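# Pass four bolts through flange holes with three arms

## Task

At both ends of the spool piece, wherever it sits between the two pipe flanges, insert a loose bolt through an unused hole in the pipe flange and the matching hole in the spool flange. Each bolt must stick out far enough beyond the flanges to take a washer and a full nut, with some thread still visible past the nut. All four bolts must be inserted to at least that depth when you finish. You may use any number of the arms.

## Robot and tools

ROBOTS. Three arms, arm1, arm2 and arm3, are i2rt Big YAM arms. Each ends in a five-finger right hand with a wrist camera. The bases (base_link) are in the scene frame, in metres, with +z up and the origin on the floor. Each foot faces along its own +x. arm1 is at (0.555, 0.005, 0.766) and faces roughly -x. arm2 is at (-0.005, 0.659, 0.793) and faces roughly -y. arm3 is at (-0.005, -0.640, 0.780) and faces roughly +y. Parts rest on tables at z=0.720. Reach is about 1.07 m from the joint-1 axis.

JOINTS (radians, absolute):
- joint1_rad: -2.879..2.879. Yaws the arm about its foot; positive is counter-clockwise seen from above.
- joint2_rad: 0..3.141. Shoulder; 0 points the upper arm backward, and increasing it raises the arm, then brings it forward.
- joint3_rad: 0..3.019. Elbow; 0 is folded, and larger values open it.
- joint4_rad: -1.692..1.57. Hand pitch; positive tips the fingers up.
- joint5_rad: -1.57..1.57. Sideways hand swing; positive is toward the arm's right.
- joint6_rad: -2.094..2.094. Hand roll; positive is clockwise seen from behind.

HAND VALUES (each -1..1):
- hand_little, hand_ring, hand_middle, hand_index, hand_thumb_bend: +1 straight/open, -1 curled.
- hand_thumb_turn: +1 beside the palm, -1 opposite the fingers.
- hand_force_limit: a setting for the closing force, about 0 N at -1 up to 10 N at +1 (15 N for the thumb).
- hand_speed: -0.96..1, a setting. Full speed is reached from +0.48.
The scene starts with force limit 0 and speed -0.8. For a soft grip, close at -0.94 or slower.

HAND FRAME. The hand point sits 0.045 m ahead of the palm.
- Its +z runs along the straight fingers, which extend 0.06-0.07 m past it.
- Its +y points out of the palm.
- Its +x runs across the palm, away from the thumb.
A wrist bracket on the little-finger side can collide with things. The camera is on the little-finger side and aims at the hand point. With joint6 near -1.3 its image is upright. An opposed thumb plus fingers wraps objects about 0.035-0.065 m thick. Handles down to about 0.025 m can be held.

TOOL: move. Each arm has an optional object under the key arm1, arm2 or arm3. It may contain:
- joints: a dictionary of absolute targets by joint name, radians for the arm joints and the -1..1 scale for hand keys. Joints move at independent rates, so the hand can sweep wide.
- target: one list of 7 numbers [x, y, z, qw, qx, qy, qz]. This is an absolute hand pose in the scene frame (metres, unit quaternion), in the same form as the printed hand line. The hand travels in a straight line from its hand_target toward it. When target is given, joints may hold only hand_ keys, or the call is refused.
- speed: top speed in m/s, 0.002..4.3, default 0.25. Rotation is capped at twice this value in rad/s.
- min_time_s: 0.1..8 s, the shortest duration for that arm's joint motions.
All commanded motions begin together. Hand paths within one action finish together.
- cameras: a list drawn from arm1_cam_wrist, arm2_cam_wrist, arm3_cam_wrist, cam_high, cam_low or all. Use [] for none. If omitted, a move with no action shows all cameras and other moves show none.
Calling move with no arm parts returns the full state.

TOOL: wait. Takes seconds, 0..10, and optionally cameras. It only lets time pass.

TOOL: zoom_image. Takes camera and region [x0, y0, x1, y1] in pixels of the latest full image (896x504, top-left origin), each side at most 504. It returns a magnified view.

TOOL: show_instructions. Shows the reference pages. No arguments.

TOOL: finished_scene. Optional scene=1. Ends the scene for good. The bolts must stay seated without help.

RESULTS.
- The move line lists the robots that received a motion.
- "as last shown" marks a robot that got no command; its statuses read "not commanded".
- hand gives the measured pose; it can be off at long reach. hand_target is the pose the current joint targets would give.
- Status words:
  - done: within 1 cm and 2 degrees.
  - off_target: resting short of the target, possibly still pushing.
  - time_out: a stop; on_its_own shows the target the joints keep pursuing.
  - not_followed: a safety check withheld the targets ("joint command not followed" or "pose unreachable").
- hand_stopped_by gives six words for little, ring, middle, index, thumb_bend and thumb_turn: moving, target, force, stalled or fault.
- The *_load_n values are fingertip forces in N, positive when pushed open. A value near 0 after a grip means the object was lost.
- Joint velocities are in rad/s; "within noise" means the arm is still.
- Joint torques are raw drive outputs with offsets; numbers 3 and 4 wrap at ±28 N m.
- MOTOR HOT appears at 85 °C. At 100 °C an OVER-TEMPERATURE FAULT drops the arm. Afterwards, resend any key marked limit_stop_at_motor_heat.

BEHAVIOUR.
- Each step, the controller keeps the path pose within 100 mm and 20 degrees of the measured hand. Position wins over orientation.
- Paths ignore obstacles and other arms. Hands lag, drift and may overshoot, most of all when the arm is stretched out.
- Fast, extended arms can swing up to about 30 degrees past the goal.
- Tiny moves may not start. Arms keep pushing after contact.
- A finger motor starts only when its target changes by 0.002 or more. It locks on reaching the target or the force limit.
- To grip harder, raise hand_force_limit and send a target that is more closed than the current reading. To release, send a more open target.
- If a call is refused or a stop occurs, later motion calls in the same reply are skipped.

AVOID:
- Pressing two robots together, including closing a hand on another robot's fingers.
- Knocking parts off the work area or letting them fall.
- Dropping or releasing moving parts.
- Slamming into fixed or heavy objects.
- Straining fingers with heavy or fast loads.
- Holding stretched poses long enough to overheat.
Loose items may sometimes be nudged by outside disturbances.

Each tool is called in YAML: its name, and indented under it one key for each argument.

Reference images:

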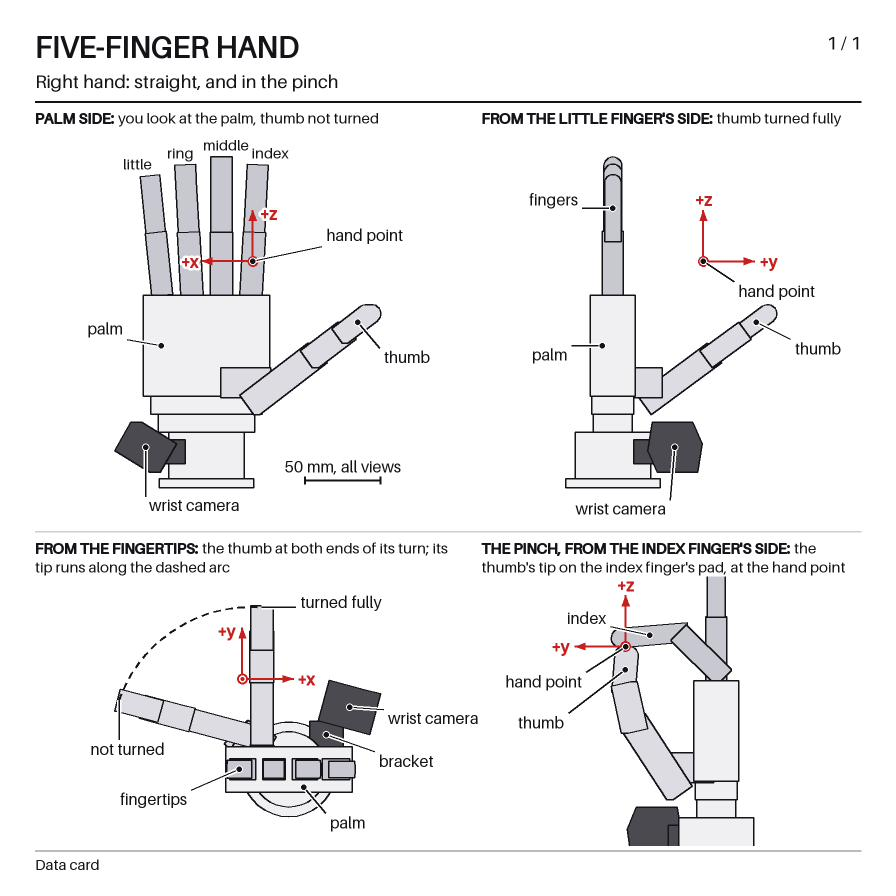

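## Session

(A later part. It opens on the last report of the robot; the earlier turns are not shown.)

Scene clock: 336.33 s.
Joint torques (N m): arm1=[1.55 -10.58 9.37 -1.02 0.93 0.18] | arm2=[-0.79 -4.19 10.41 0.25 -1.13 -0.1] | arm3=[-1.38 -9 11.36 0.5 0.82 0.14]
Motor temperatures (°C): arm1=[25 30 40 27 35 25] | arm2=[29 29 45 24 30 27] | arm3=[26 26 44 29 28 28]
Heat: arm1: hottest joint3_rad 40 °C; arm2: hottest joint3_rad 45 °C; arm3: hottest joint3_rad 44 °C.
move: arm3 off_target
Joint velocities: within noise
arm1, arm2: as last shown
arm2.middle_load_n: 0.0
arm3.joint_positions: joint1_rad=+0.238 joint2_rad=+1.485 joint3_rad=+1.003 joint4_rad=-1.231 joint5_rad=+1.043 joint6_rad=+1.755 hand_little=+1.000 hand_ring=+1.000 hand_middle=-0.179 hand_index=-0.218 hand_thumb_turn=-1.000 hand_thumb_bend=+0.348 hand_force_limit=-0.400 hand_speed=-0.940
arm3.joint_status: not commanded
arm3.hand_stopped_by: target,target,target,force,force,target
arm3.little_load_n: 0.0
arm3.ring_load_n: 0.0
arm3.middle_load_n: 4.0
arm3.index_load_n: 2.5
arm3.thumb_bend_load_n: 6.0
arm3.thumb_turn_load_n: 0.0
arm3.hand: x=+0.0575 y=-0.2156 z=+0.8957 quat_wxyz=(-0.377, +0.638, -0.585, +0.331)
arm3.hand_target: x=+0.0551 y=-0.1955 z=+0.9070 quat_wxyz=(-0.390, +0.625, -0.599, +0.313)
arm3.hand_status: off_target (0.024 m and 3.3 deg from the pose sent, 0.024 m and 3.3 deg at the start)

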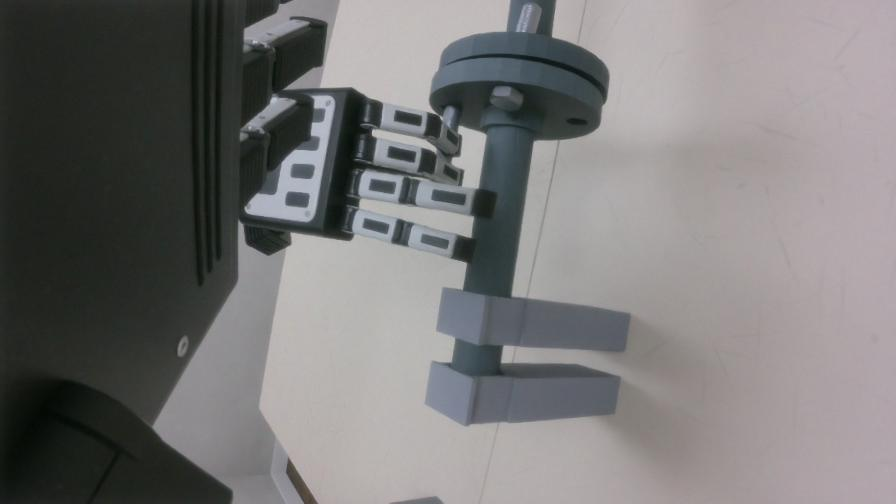

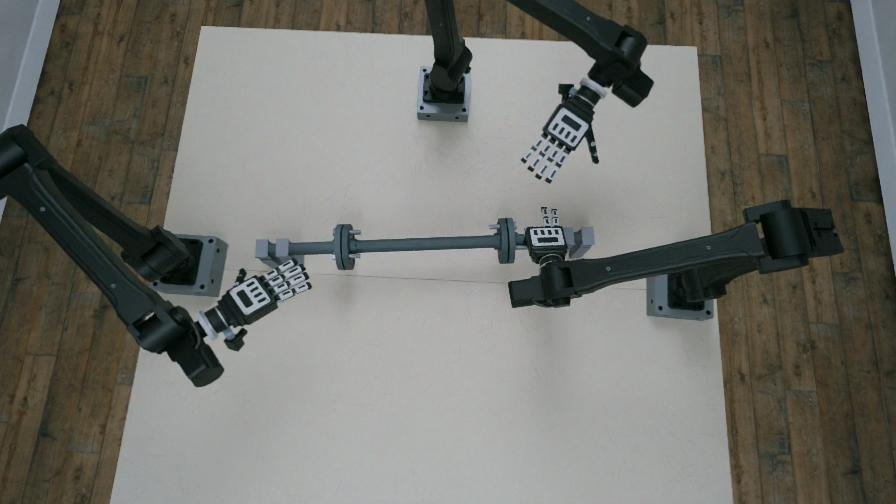

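move:
  arm3: {"target": [0.0525, -0.1970, 0.9085, 0.39033, -0.62537, 0.59849, -0.31361], "speed": 0.015}
  cameras: ["arm1_cam_wrist", "cam_high"]

zoom_image:
  camera: "arm1_cam_wrist"
  region: [425, 85, 485, 145]

zoom_image:
  camera: "cam_high"
  region: [485, 215, 530, 265]

Scene clock: 337.57 s.
Joint torques (N m): arm1=[1.61 -10.58 9.39 -1.03 0.93 0.18] | arm2=[-1.08 -3.9 10.3 0.17 -1.18 -0.12] | arm3=[-0.62 -9.29 11.36 -0.09 0.84 0.2]
Motor temperatures (°C): arm1=[25 30 40 27 35 25] | arm2=[29 29 45 24 30 27] | arm3=[26 26 44 29 28 28]
Heat: arm1: hottest joint3_rad 40 °C; arm2: hottest joint3_rad 45 °C; arm3: hottest joint3_rad 44 °C.
move: arm3 off_target
Joint velocities: within noise
arm1, arm2: as last shown
arm1.thumb_bend_load_n: 0.5
arm3.joint_positions: joint1_rad=+0.238 joint2_rad=+1.485 joint3_rad=+1.003 joint4_rad=-1.234 joint5_rad=+1.042 joint6_rad=+1.763 hand_little=+1.000 hand_ring=+1.000 hand_middle=-0.179 hand_index=-0.218 hand_thumb_turn=-1.000 hand_thumb_bend=+0.348 hand_force_limit=-0.400 hand_speed=-0.940
arm3.joint_status: not commanded
arm3.hand_stopped_by: target,target,target,force,force,target
arm3.little_load_n: 0.0
arm3.ring_load_n: 0.0
arm3.middle_load_n: 4.0
arm3.index_load_n: 2.5
arm3.thumb_bend_load_n: 6.0
arm3.thumb_turn_load_n: 0.0
arm3.hand: x=+0.0575 y=-0.2158 z=+0.8957 quat_wxyz=(-0.377, +0.636, -0.587, +0.330)
arm3.hand_target: x=+0.0526 y=-0.1979 z=+0.9088 quat_wxyz=(-0.390, +0.626, -0.598, +0.313)
arm3.hand_status: off_target (0.023 m and 3.0 deg from the pose sent, 0.023 m and 3.3 deg at the start)

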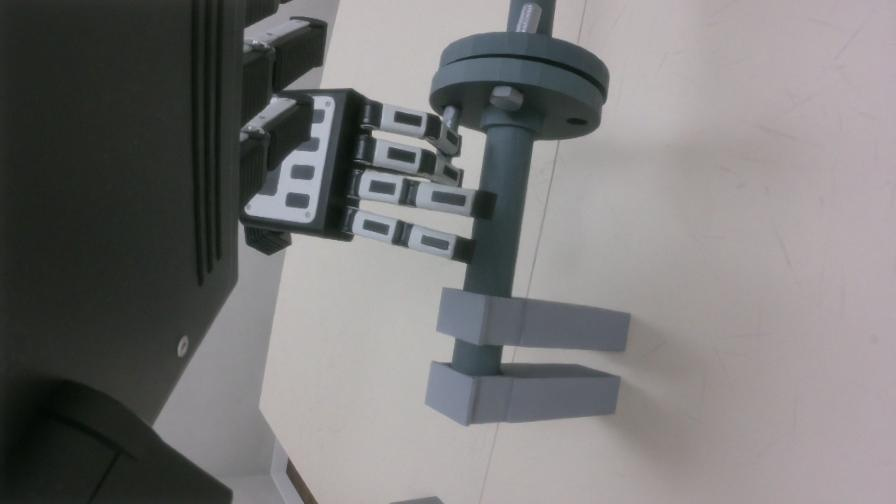

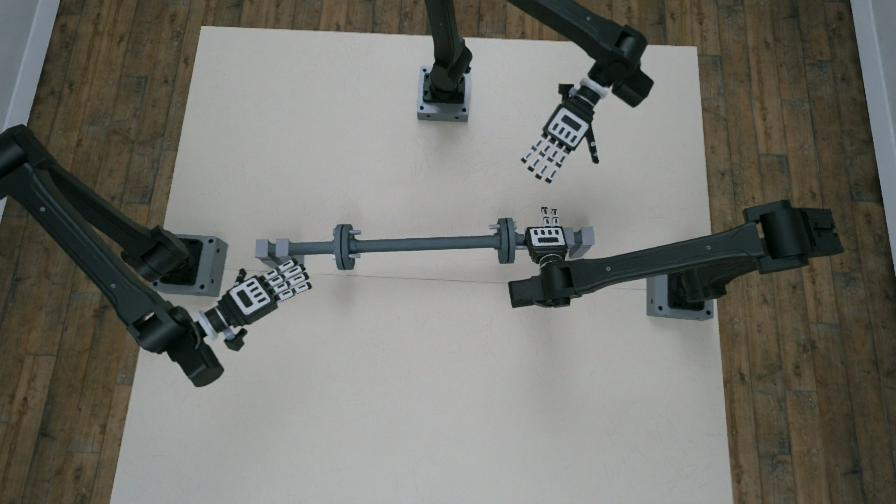

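Scaled by 8.400.

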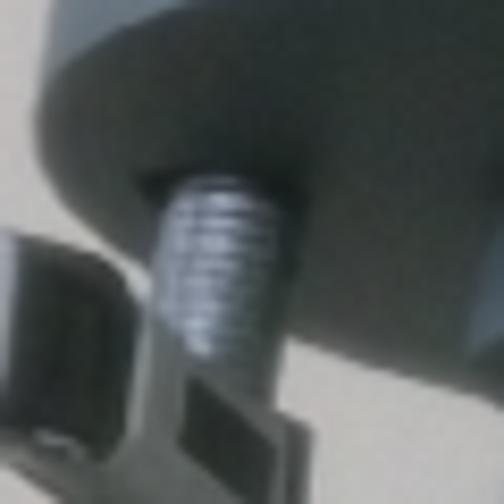

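Scaled by 10.080.

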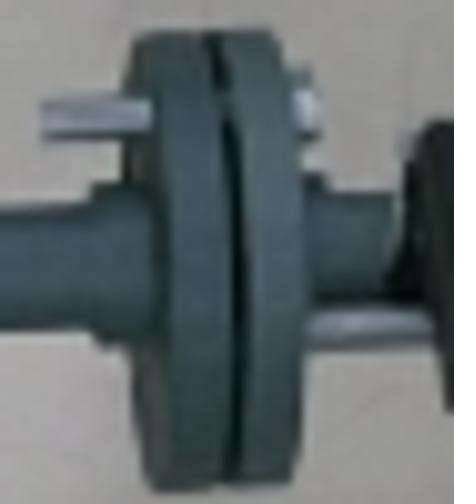

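move:
  arm3: {"target": [0.0500, -0.1975, 0.9085, 0.39033, -0.62537, 0.59849, -0.31361], "speed": 0.015}
  cameras: []

move:
  arm3: {"target": [0.0480, -0.1975, 0.9085, 0.39033, -0.62537, 0.59849, -0.31361], "speed": 0.015}
  cameras: ["arm1_cam_wrist", "cam_high"]

zoom_image:
  camera: "arm1_cam_wrist"
  region: [425, 85, 485, 145]

zoom_image:
  camera: "cam_high"
  region: [485, 215, 530, 265]

Scene clock: 338.77 s.
Joint torques (N m): arm1=[1.55 -10.52 9.37 -1.02 0.93 0.18] | arm2=[-0.73 -4.13 10.43 0.44 -1.15 -0.09] | arm3=[-0.09 -9.11 11.54 -0.2 0.85 0.15]
Motor temperatures (°C): arm1=[25 30 40 27 35 25] | arm2=[29 29 45 24 30 27] | arm3=[26 26 45 28 28 28]
Heat: arm1: hottest joint3_rad 40 °C; arm2: hottest joint3_rad 45 °C; arm3: hottest joint3_rad 45 °C.
move: arm3 off_target
Joint velocities: within noise
arm1, arm2: as last shown
arm1.thumb_bend_load_n: 0.0
arm2.thumb_bend_load_n: 0.5
arm3.joint_positions: joint1_rad=+0.238 joint2_rad=+1.485 joint3_rad=+1.003 joint4_rad=-1.240 joint5_rad=+1.041 joint6_rad=+1.780 hand_little=+1.000 hand_ring=+1.000 hand_middle=-0.179 hand_index=-0.218 hand_thumb_turn=-1.000 hand_thumb_bend=+0.348 hand_force_limit=-0.400 hand_speed=-0.940
arm3.joint_status: not commanded
arm3.hand_stopped_by: target,target,target,force,force,target
arm3.little_load_n: 0.0
arm3.ring_load_n: 0.0
arm3.middle_load_n: 4.0
arm3.index_load_n: 3.0
arm3.thumb_bend_load_n: 6.0
arm3.thumb_turn_load_n: 0.0
arm3.hand: x=+0.0578 y=-0.2162 z=+0.8959 quat_wxyz=(-0.378, +0.632, -0.591, +0.329)
arm3.hand_target: x=+0.0500 y=-0.1983 z=+0.9087 quat_wxyz=(-0.390, +0.626, -0.598, +0.313)
arm3.hand_status: off_target (0.024 m and 2.5 deg from the pose sent, 0.024 m and 3.0 deg at the start)

Scene clock: 339.73 s.
Joint torques (N m): arm1=[1.55 -10.58 9.39 -1.02 0.93 0.18] | arm2=[-1.03 -4.25 10.47 0.31 -1.14 -0.11] | arm3=[-0.03 -8.82 11.67 -0.35 0.84 0.1]
Motor temperatures (°C): arm1=[25 30 40 27 35 25] | arm2=[29 29 45 24 30 27] | arm3=[26 26 45 28 28 28]
Heat: arm1: hottest joint3_rad 40 °C; arm2: hottest joint3_rad 45 °C; arm3: hottest joint3_rad 45 °C.
move: arm3 off_target
Joint velocities: within noise
arm1, arm2: as last shown
arm1.index_load_n: 0.5
arm1.thumb_bend_load_n: -0.5
arm2.thumb_bend_load_n: 0.0
arm3.joint_positions: joint1_rad=+0.241 joint2_rad=+1.485 joint3_rad=+1.003 joint4_rad=-1.246 joint5_rad=+1.041 joint6_rad=+1.794 hand_little=+1.000 hand_ring=+1.000 hand_middle=-0.179 hand_index=-0.218 hand_thumb_turn=-1.000 hand_thumb_bend=+0.348 hand_force_limit=-0.400 hand_speed=-0.940
arm3.joint_status: not commanded
arm3.hand_stopped_by: target,target,target,force,force,target
arm3.little_load_n: 0.0
arm3.ring_load_n: 0.0
arm3.middle_load_n: 4.0
arm3.index_load_n: 3.5
arm3.thumb_bend_load_n: 6.0
arm3.thumb_turn_load_n: 0.0
arm3.hand: x=+0.0569 y=-0.2164 z=+0.8963 quat_wxyz=(-0.379, +0.630, -0.594, +0.327)
arm3.hand_target: x=+0.0480 y=-0.1984 z=+0.9087 quat_wxyz=(-0.390, +0.626, -0.598, +0.313)
arm3.hand_status: off_target (0.024 m and 2.2 deg from the pose sent, 0.025 m and 2.5 deg at the start)

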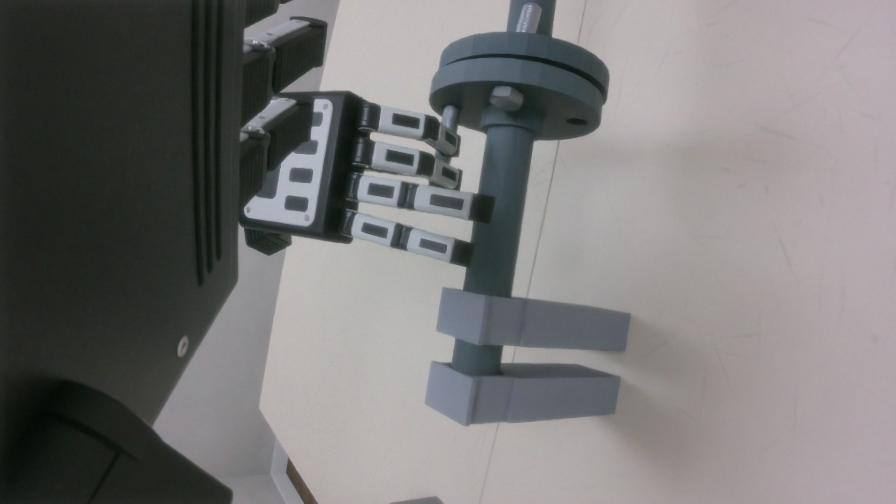

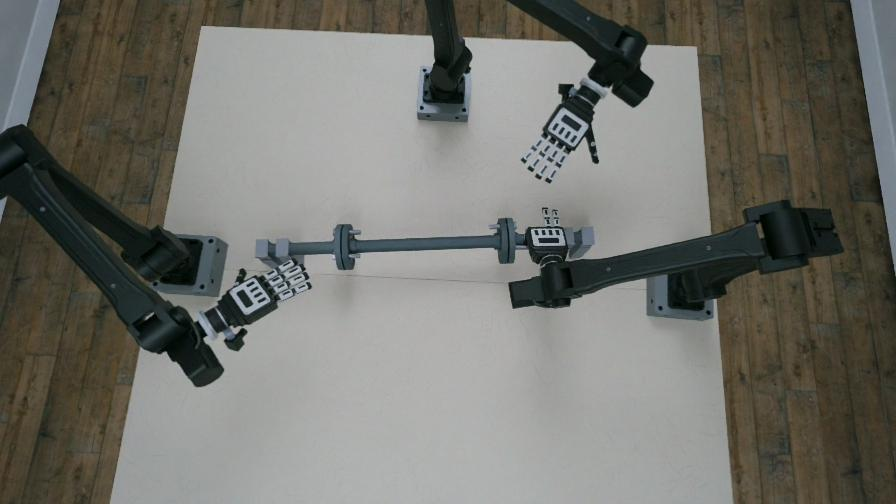

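Scaled by 8.400.

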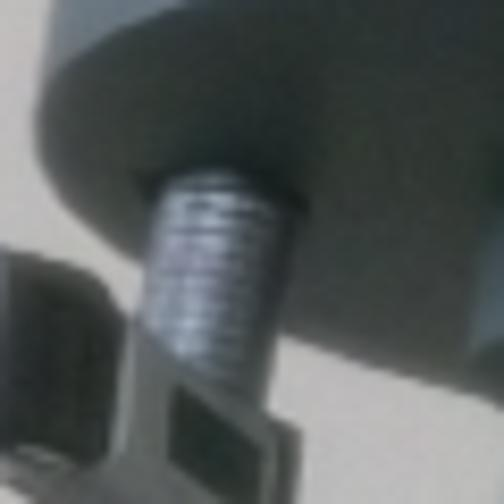

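Scaled by 10.080.

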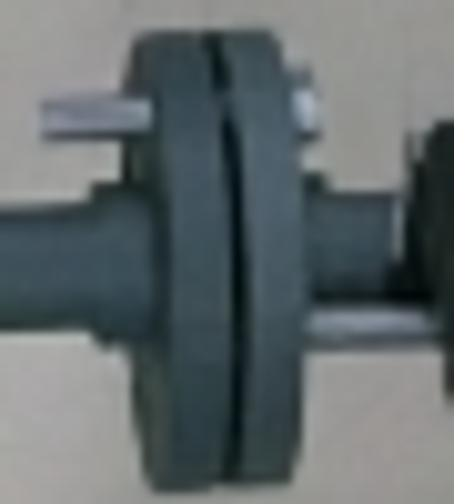

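move:
  arm3: {"target": [0.0462, -0.1975, 0.9078, 0.39033, -0.62537, 0.59849, -0.31361], "speed": 0.015}
  cameras: ["arm1_cam_wrist", "cam_high", "cam_low"]

zoom_image:
  camera: "arm1_cam_wrist"
  region: [425, 85, 485, 145]

zoom_image:
  camera: "cam_high"
  region: [485, 215, 530, 265]

zoom_image:
  camera: "cam_low"
  region: [590, 155, 700, 265]

Scene clock: 341.10 s.
Joint torques (N m): arm1=[1.55 -10.52 9.39 -1.02 0.92 0.18] | arm2=[-1.49 -3.43 10.44 0.36 -1.14 -0.1] | arm3=[0.09 -8.53 11.78 -0.32 0.8 0.1]
Motor temperatures (°C): arm1=[25 30 40 27 35 25] | arm2=[29 29 45 24 30 27] | arm3=[26 26 45 28 28 28]
Heat: arm1: hottest joint3_rad 40 °C; arm2: hottest joint3_rad 45 °C; arm3: hottest joint3_rad 45 °C.
move: arm3 off_target
Joint velocities: within noise
arm1, arm2: as last shown
arm1.index_load_n: 0.0
arm1.thumb_bend_load_n: 0.0
arm3.joint_positions: joint1_rad=+0.245 joint2_rad=+1.485 joint3_rad=+1.003 joint4_rad=-1.251 joint5_rad=+1.041 joint6_rad=+1.803 hand_little=+1.000 hand_ring=+1.000 hand_middle=-0.179 hand_index=-0.218 hand_thumb_turn=-1.000 hand_thumb_bend=+0.348 hand_force_limit=-0.400 hand_speed=-0.940
arm3.joint_status: not commanded
arm3.hand_stopped_by: target,target,target,force,force,target
arm3.little_load_n: 0.5
arm3.ring_load_n: 0.0
arm3.middle_load_n: 4.0
arm3.index_load_n: 3.5
arm3.thumb_bend_load_n: 6.0
arm3.thumb_turn_load_n: 0.0
arm3.hand: x=+0.0552 y=-0.2166 z=+0.8965 quat_wxyz=(-0.380, +0.629, -0.594, +0.327)
arm3.hand_target: x=+0.0462 y=-0.1984 z=+0.9080 quat_wxyz=(-0.390, +0.626, -0.598, +0.313)
arm3.hand_status: off_target (0.024 m and 2.0 deg from the pose sent, 0.025 m and 2.2 deg at the start)

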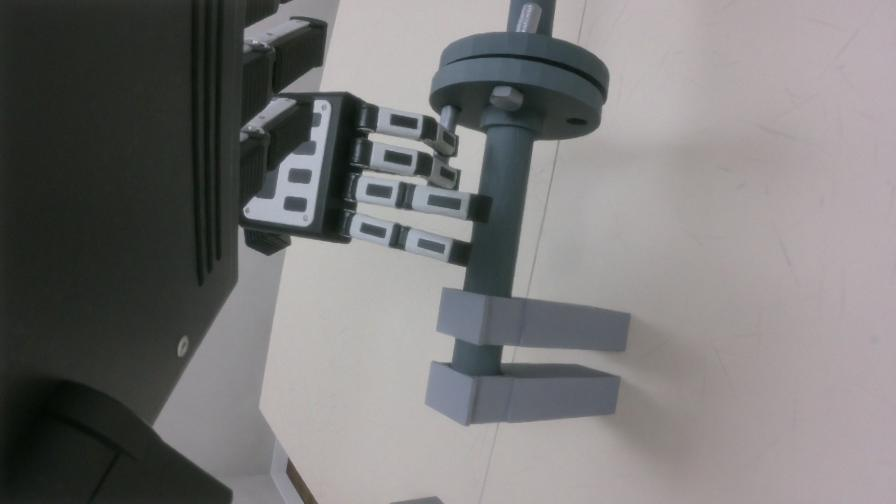

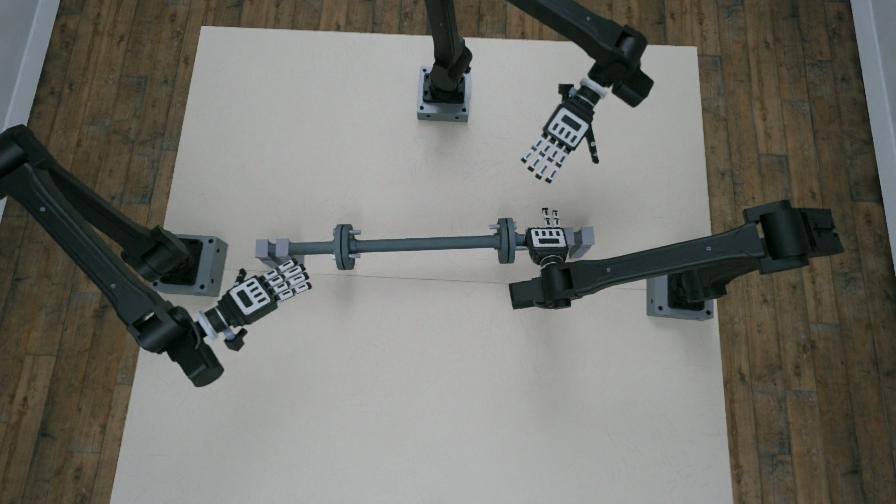

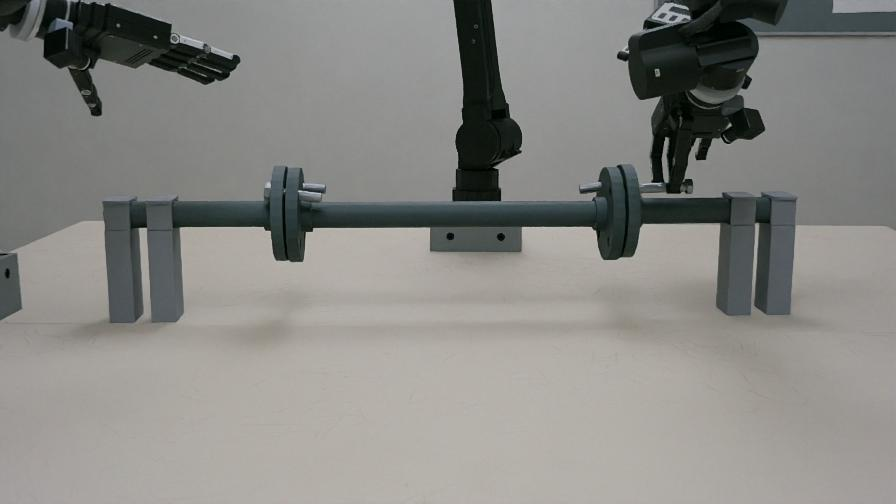

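Scaled by 8.400.

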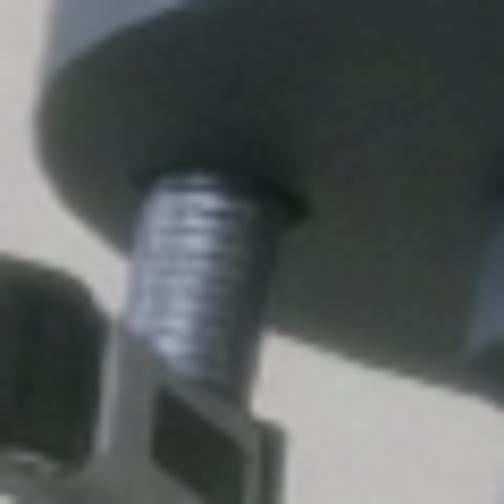

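Scaled by 10.080.

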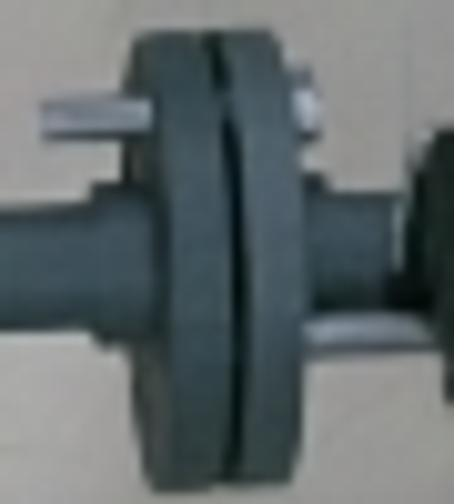

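Scaled by 4.582.

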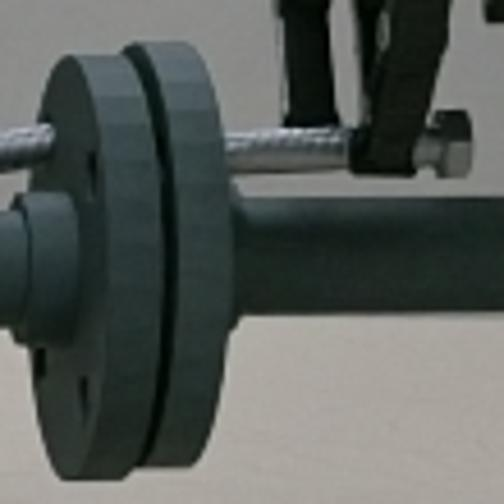

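move:
  arm3: {"target": [0.0462, -0.1970, 0.9040, 0.39033, -0.62537, 0.59849, -0.31361], "speed": 0.012}
  cameras: ["arm1_cam_wrist", "cam_high", "cam_low"]

zoom_image:
  camera: "arm1_cam_wrist"
  region: [425, 85, 485, 145]

zoom_image:
  camera: "cam_low"
  region: [590, 155, 700, 265]

Scene clock: 349.13 s.
Joint torques (N m): arm1=[1.61 -10.58 9.39 -1.02 0.92 0.17] | arm2=[-0.91 -4.01 10.47 0.32 -1.17 -0.1] | arm3=[-0.03 -8.47 11.43 0.02 0.8 0.08]
Motor temperatures (°C): arm1=[25 30 40 27 35 25] | arm2=[29 29 45 24 30 27] | arm3=[26 26 46 28 28 28]
Heat: arm1: hottest joint3_rad 40 °C; arm2: hottest joint3_rad 45 °C; arm3: hottest joint3_rad 46 °C.
move: arm3 off_target
Joint velocities: within noise
arm1, arm2: as last shown
arm2.thumb_turn_load_n: -0.5
arm3.joint_positions: joint1_rad=+0.246 joint2_rad=+1.488 joint3_rad=+1.003 joint4_rad=-1.251 joint5_rad=+1.041 joint6_rad=+1.805 hand_little=+1.000 hand_ring=+1.000 hand_middle=-0.179 hand_index=-0.218 hand_thumb_turn=-1.000 hand_thumb_bend=+0.348 hand_force_limit=-0.400 hand_speed=-0.940
arm3.joint_status: not commanded
arm3.hand_stopped_by: target,target,target,force,force,target
arm3.little_load_n: 0.0
arm3.ring_load_n: 0.0
arm3.middle_load_n: 4.0
arm3.index_load_n: 3.5
arm3.thumb_bend_load_n: 6.0
arm3.thumb_turn_load_n: 0.0
arm3.hand: x=+0.0551 y=-0.2165 z=+0.8952 quat_wxyz=(-0.379, +0.629, -0.594, +0.327)
arm3.hand_target: x=+0.0461 y=-0.1979 z=+0.9043 quat_wxyz=(-0.390, +0.626, -0.598, +0.313)
arm3.hand_status: off_target (0.023 m and 2.1 deg from the pose sent, 0.023 m and 2.0 deg at the start)

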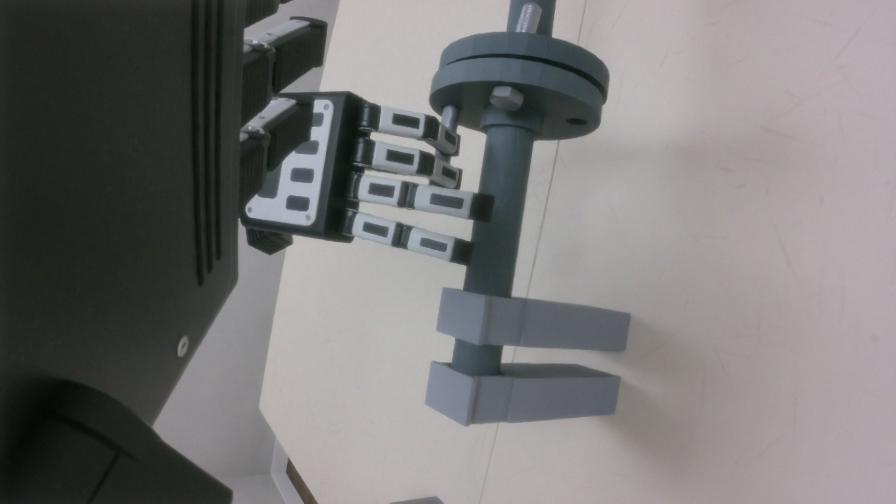

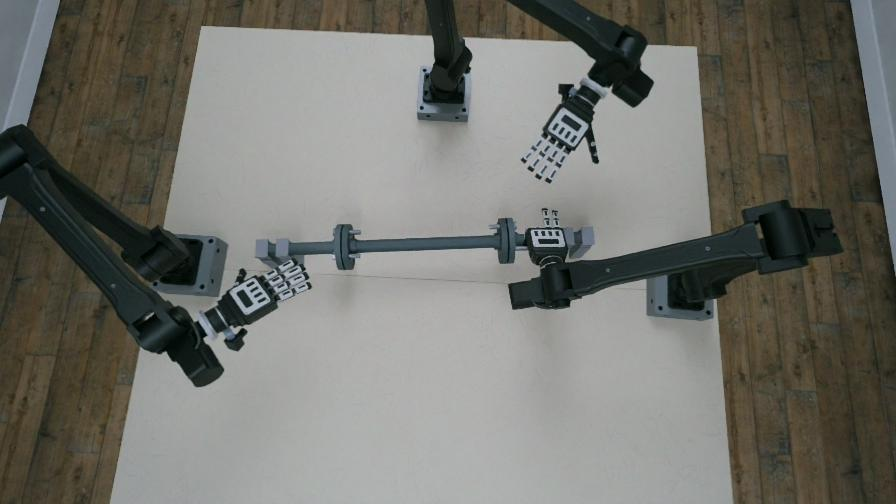

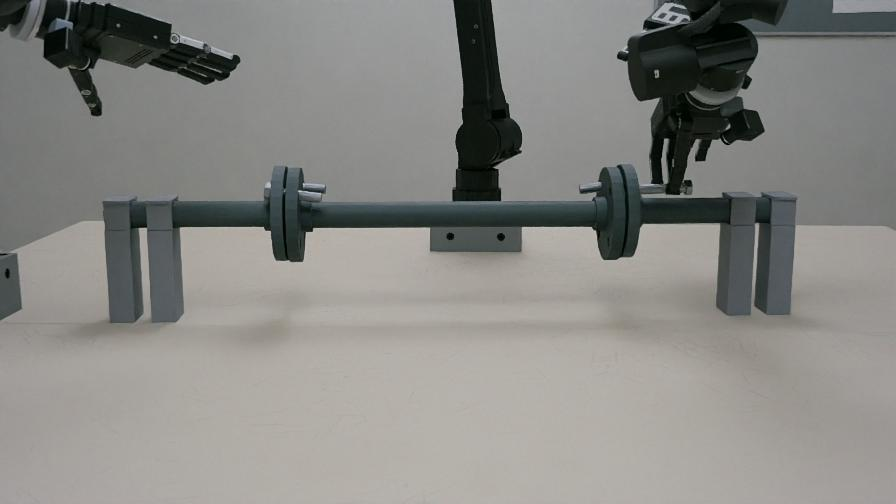

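Scaled by 8.400.

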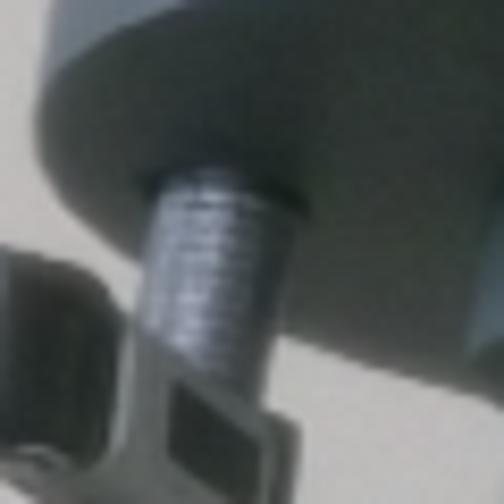

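Scaled by 4.582.

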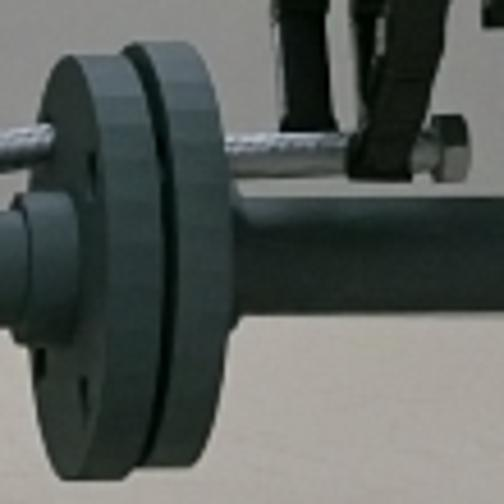

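move:
  arm3: {"target": [0.0461, -0.1955, 0.9025, 0.39033, -0.62537, 0.59849, -0.31361], "speed": 0.012}
  cameras: ["arm1_cam_wrist", "cam_low"]

zoom_image:
  camera: "arm1_cam_wrist"
  region: [425, 85, 485, 145]

zoom_image:
  camera: "cam_low"
  region: [590, 155, 700, 265]

Scene clock: 350.30 s.
Joint torques (N m): arm1=[1.61 -10.58 9.39 -1.02 0.93 0.17] | arm2=[-1.08 -4.13 10.55 0.28 -1.12 -0.12] | arm3=[-0.09 -8.35 11.55 0.17 0.81 0.08]
Motor temperatures (°C): arm1=[25 30 40 27 35 25] | arm2=[29 29 45 24 30 27] | arm3=[26 26 46 28 28 28]
Heat: arm1: hottest joint3_rad 40 °C; arm2: hottest joint3_rad 45 °C; arm3: hottest joint3_rad 46 °C.
move: arm3 off_target
Joint velocities: within noise
arm1, arm2: as last shown
arm1.thumb_turn_load_n: -0.5
arm3.joint_positions: joint1_rad=+0.246 joint2_rad=+1.492 joint3_rad=+1.003 joint4_rad=-1.251 joint5_rad=+1.041 joint6_rad=+1.805 hand_little=+1.000 hand_ring=+1.000 hand_middle=-0.179 hand_index=-0.218 hand_thumb_turn=-1.000 hand_thumb_bend=+0.348 hand_force_limit=-0.400 hand_speed=-0.940
arm3.joint_status: not commanded
arm3.hand_stopped_by: target,target,target,force,force,target
arm3.little_load_n: 0.0
arm3.ring_load_n: 0.0
arm3.middle_load_n: 4.0
arm3.index_load_n: 3.0
arm3.thumb_bend_load_n: 6.0
arm3.thumb_turn_load_n: 0.0
arm3.hand: x=+0.0551 y=-0.2166 z=+0.8936 quat_wxyz=(-0.378, +0.630, -0.593, +0.329)
arm3.hand_target: x=+0.0460 y=-0.1965 z=+0.9029 quat_wxyz=(-0.390, +0.626, -0.598, +0.313)
arm3.hand_status: off_target (0.025 m and 2.4 deg from the pose sent, 0.024 m and 2.2 deg at the start)

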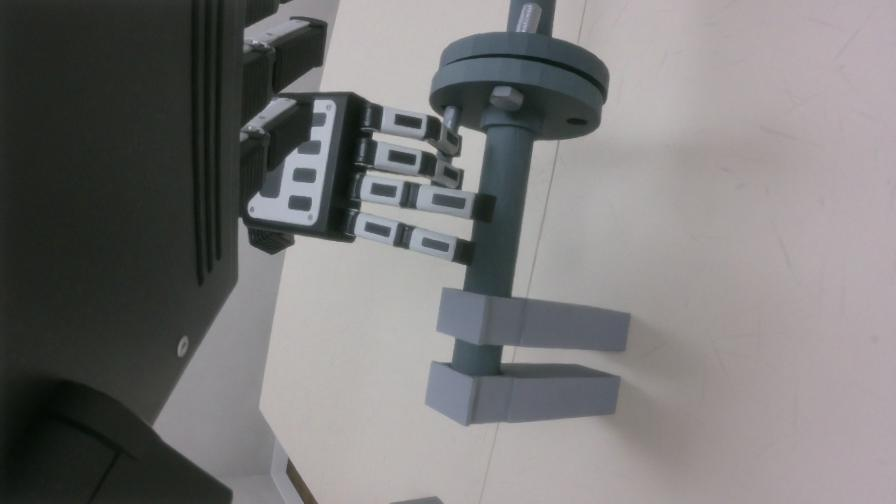

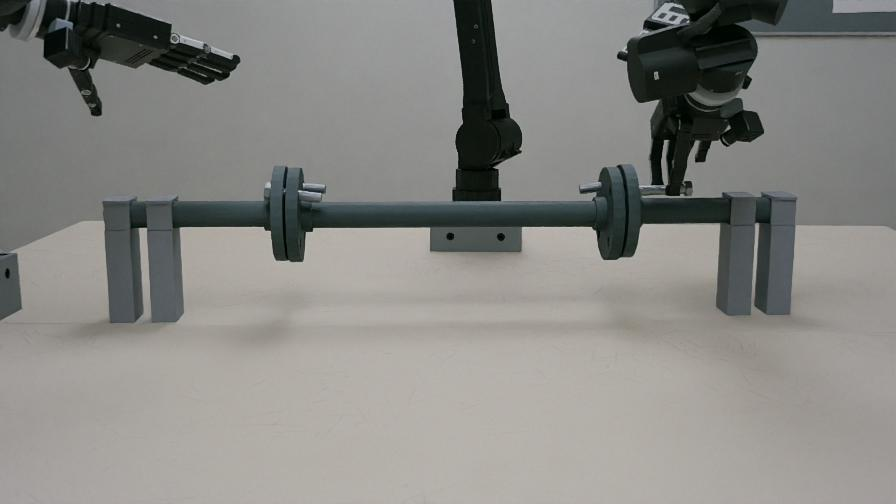

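Scaled by 8.400.

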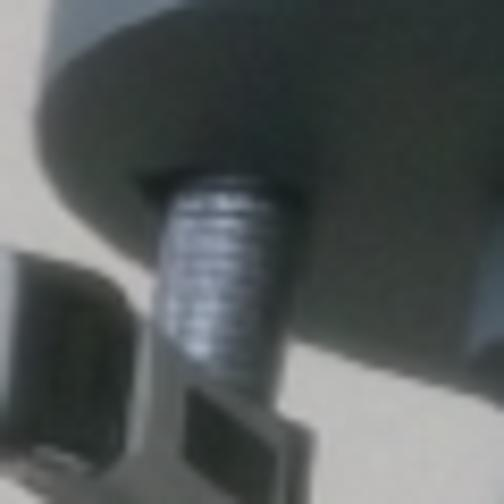

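Scaled by 4.582.

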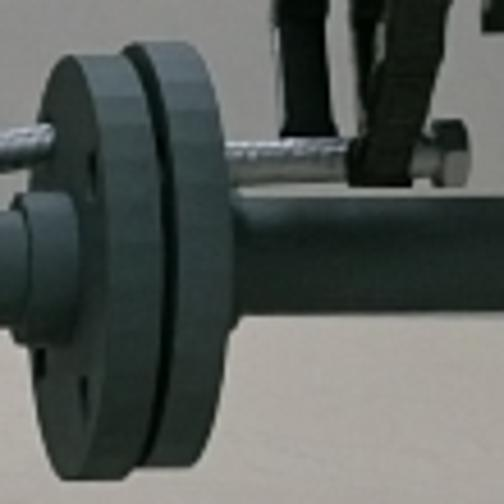

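move:
  arm3: {"target": [0.0458, -0.1915, 0.9060, 0.39033, -0.62537, 0.59849, -0.31361], "speed": 0.012}
  cameras: ["arm1_cam_wrist", "cam_low"]

zoom_image:
  camera: "arm1_cam_wrist"
  region: [425, 85, 485, 145]

zoom_image:
  camera: "cam_low"
  region: [590, 155, 700, 265]

Scene clock: 351.50 s.
Joint torques (N m): arm1=[1.61 -10.52 9.37 -1.02 0.92 0.17] | arm2=[-1.49 -4.42 10.44 0.21 -1.16 -0.07] | arm3=[-0.21 -8.64 11.75 -0.09 0.82 0.05]
Motor temperatures (°C): arm1=[25 30 39 27 35 25] | arm2=[29 29 45 24 30 27] | arm3=[26 26 46 28 28 28]
Heat: arm1: hottest joint3_rad 39 °C; arm2: hottest joint3_rad 45 °C; arm3: hottest joint3_rad 46 °C.
move: arm3 off_target
Joint velocities: within noise
arm1.joint_positions: joint1_rad=+1.133 joint2_rad=+1.417 joint3_rad=+1.254 joint4_rad=-1.680 joint5_rad=+1.125 joint6_rad=+1.673 hand_little=+1.000 hand_ring=+1.000 hand_middle=+1.000 hand_index=+1.000 hand_thumb_turn=+1.000 hand_thumb_bend=+1.000 hand_force_limit=-0.300 hand_speed=+0.000
arm1.joint_status: not commanded
arm1.hand_stopped_by: target,target,target,target,target,target
arm1.little_load_n: 0.0
arm1.ring_load_n: 0.0
arm1.middle_load_n: 0.0
arm1.index_load_n: 0.0
arm1.thumb_bend_load_n: 0.0
arm1.thumb_turn_load_n: 0.0
arm1.hand: x=+0.2515 y=-0.2797 z=+1.0074 quat_wxyz=(-0.499, +0.695, +0.473, -0.209)
arm1.hand_target: x=+0.2496 y=-0.2893 z=+1.0196 quat_wxyz=(-0.491, +0.702, +0.466, -0.221)
arm1.hand_status: not commanded
arm2.joint_positions: joint1_rad=-0.795 joint2_rad=+1.108 joint3_rad=+0.794 joint4_rad=-1.073 joint5_rad=-1.269 joint6_rad=-1.634 hand_little=+1.000 hand_ring=+1.000 hand_middle=+1.000 hand_index=+1.000 hand_thumb_turn=+1.000 hand_thumb_bend=+1.000 hand_force_limit=+0.000 hand_speed=-0.800
arm2.joint_status: not commanded
arm2.hand_stopped_by: target,target,target,target,target,target
arm2.little_load_n: 0.0
arm2.ring_load_n: 0.0
arm2.middle_load_n: 0.0
arm2.index_load_n: 0.0
arm2.thumb_bend_load_n: 0.0
arm2.thumb_turn_load_n: 0.0
arm2.hand: x=-0.0962 y=+0.3442 z=+0.9864 quat_wxyz=(-0.127, +0.372, -0.710, +0.584)
arm2.hand_target: x=-0.1047 y=+0.3392 z=+1.0000 quat_wxyz=(-0.112, +0.380, -0.704, +0.589)
arm2.hand_status: not commanded
arm3.joint_positions: joint1_rad=+0.246 joint2_rad=+1.499 joint3_rad=+1.016 joint4_rad=-1.251 joint5_rad=+1.040 joint6_rad=+1.805 hand_little=+1.000 hand_ring=+1.000 hand_middle=-0.179 hand_index=-0.218 hand_thumb_turn=-1.000 hand_thumb_bend=+0.348 hand_force_limit=-0.400 hand_speed=-0.940
arm3.joint_status: not commanded
arm3.hand_stopped_by: target,target,target,force,force,target
arm3.little_load_n: 0.0
arm3.ring_load_n: 0.0
arm3.middle_load_n: 4.0
arm3.index_load_n: 3.0
arm3.thumb_bend_load_n: 6.0
arm3.thumb_turn_load_n: 0.0
arm3.hand: x=+0.0540 y=-0.2115 z=+0.8958 quat_wxyz=(-0.380, +0.629, -0.594, +0.326)
arm3.hand_target: x=+0.0457 y=-0.1924 z=+0.9063 quat_wxyz=(-0.390, +0.626, -0.598, +0.313)
arm3.hand_status: off_target (0.024 m and 2.0 deg from the pose sent, 0.030 m and 2.4 deg at the start)

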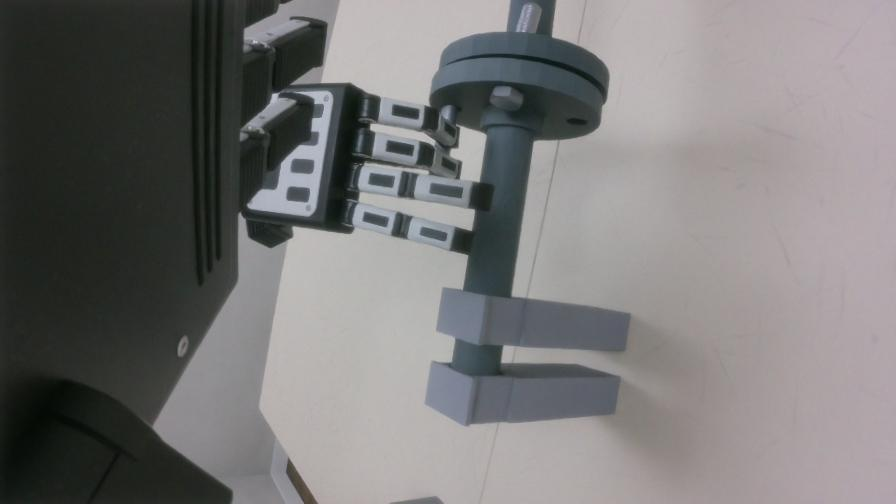

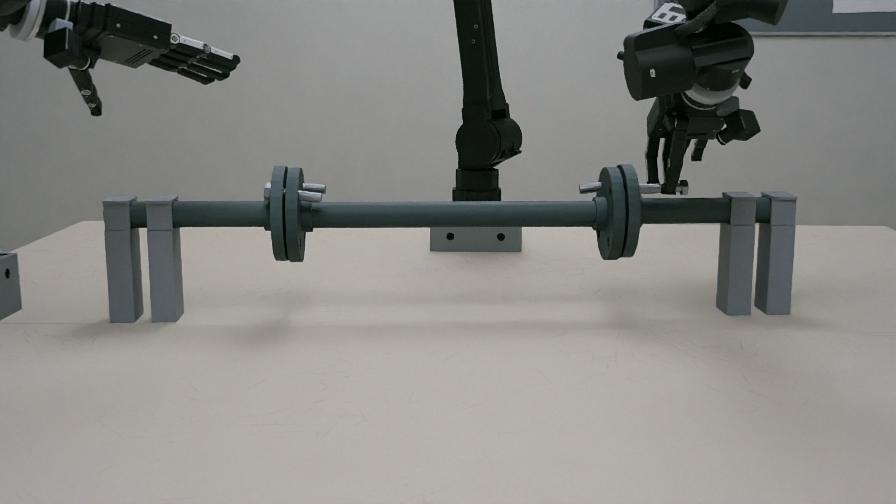

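Scaled by 8.400.

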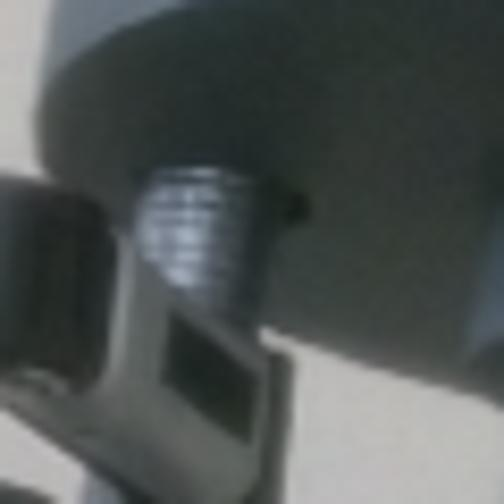

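Scaled by 4.582.

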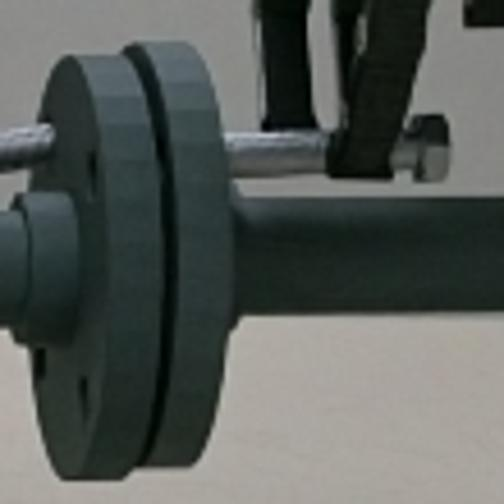

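move:
  arm3: {"target": [0.0458, -0.1860, 0.9042, 0.39033, -0.62537, 0.59849, -0.31361], "speed": 0.012}
  cameras: ["arm1_cam_wrist", "cam_low"]

zoom_image:
  camera: "arm1_cam_wrist"
  region: [425, 85, 485, 145]

zoom_image:
  camera: "cam_low"
  region: [590, 155, 700, 265]

Scene clock: 353.07 s.
Joint torques (N m): arm1=[1.61 -10.58 9.37 -1.01 0.93 0.17] | arm2=[-0.73 -4.48 10.43 0.29 -1.16 -0.11] | arm3=[-0.38 -8.7 11.7 0.16 0.84 -0.01]
Motor temperatures (°C): arm1=[25 30 39 27 35 25] | arm2=[29 29 45 24 30 27] | arm3=[26 26 45 28 28 28]
Heat: arm1: hottest joint3_rad 39 °C; arm2: hottest joint3_rad 45 °C; arm3: hottest joint3_rad 45 °C.
move: arm3 off_target
Joint velocities: within noise
arm1, arm2: as last shown
arm1.thumb_turn_load_n: -0.5
arm2.thumb_turn_load_n: -0.5
arm3.joint_positions: joint1_rad=+0.246 joint2_rad=+1.513 joint3_rad=+1.029 joint4_rad=-1.251 joint5_rad=+1.040 joint6_rad=+1.805 hand_little=+1.000 hand_ring=+1.000 hand_middle=-0.179 hand_index=-0.218 hand_thumb_turn=-1.000 hand_thumb_bend=+0.348 hand_force_limit=-0.400 hand_speed=-0.940
arm3.joint_status: not commanded
arm3.hand_stopped_by: target,target,target,force,force,target
arm3.little_load_n: -0.5
arm3.ring_load_n: 0.0
arm3.middle_load_n: 4.0
arm3.index_load_n: 3.0
arm3.thumb_bend_load_n: 6.0
arm3.thumb_turn_load_n: 0.0
arm3.hand: x=+0.0531 y=-0.2068 z=+0.8946 quat_wxyz=(-0.380, +0.629, -0.594, +0.327)
arm3.hand_target: x=+0.0457 y=-0.1870 z=+0.9044 quat_wxyz=(-0.390, +0.626, -0.598, +0.313)
arm3.hand_status: off_target (0.024 m and 2.1 deg from the pose sent, 0.028 m and 2.0 deg at the start)

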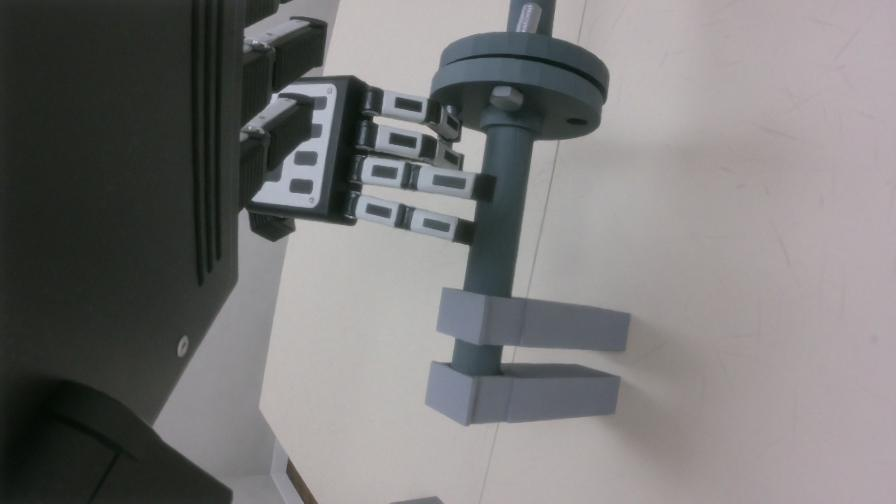

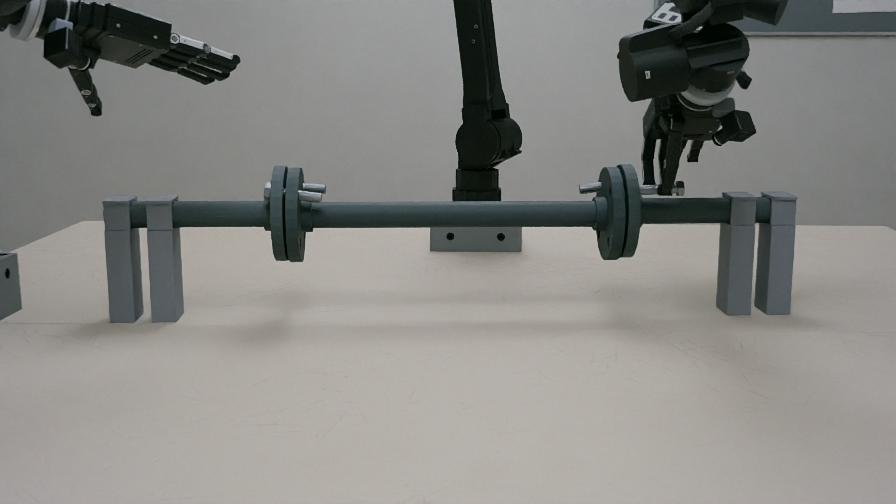

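Scaled by 8.400.

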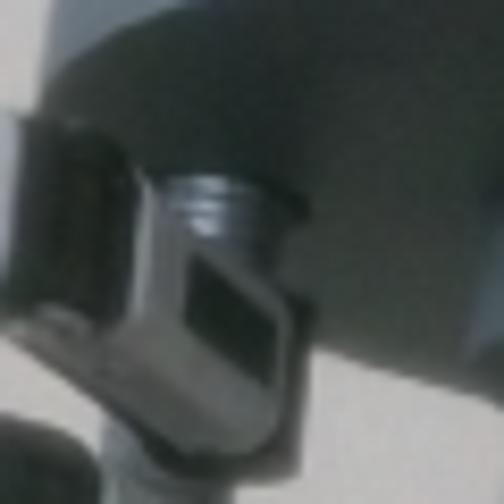

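Scaled by 4.582.

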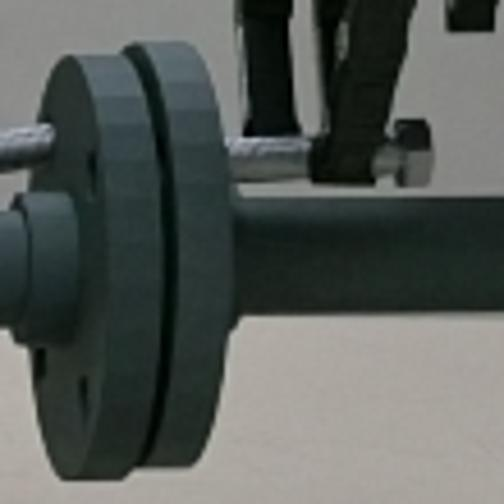

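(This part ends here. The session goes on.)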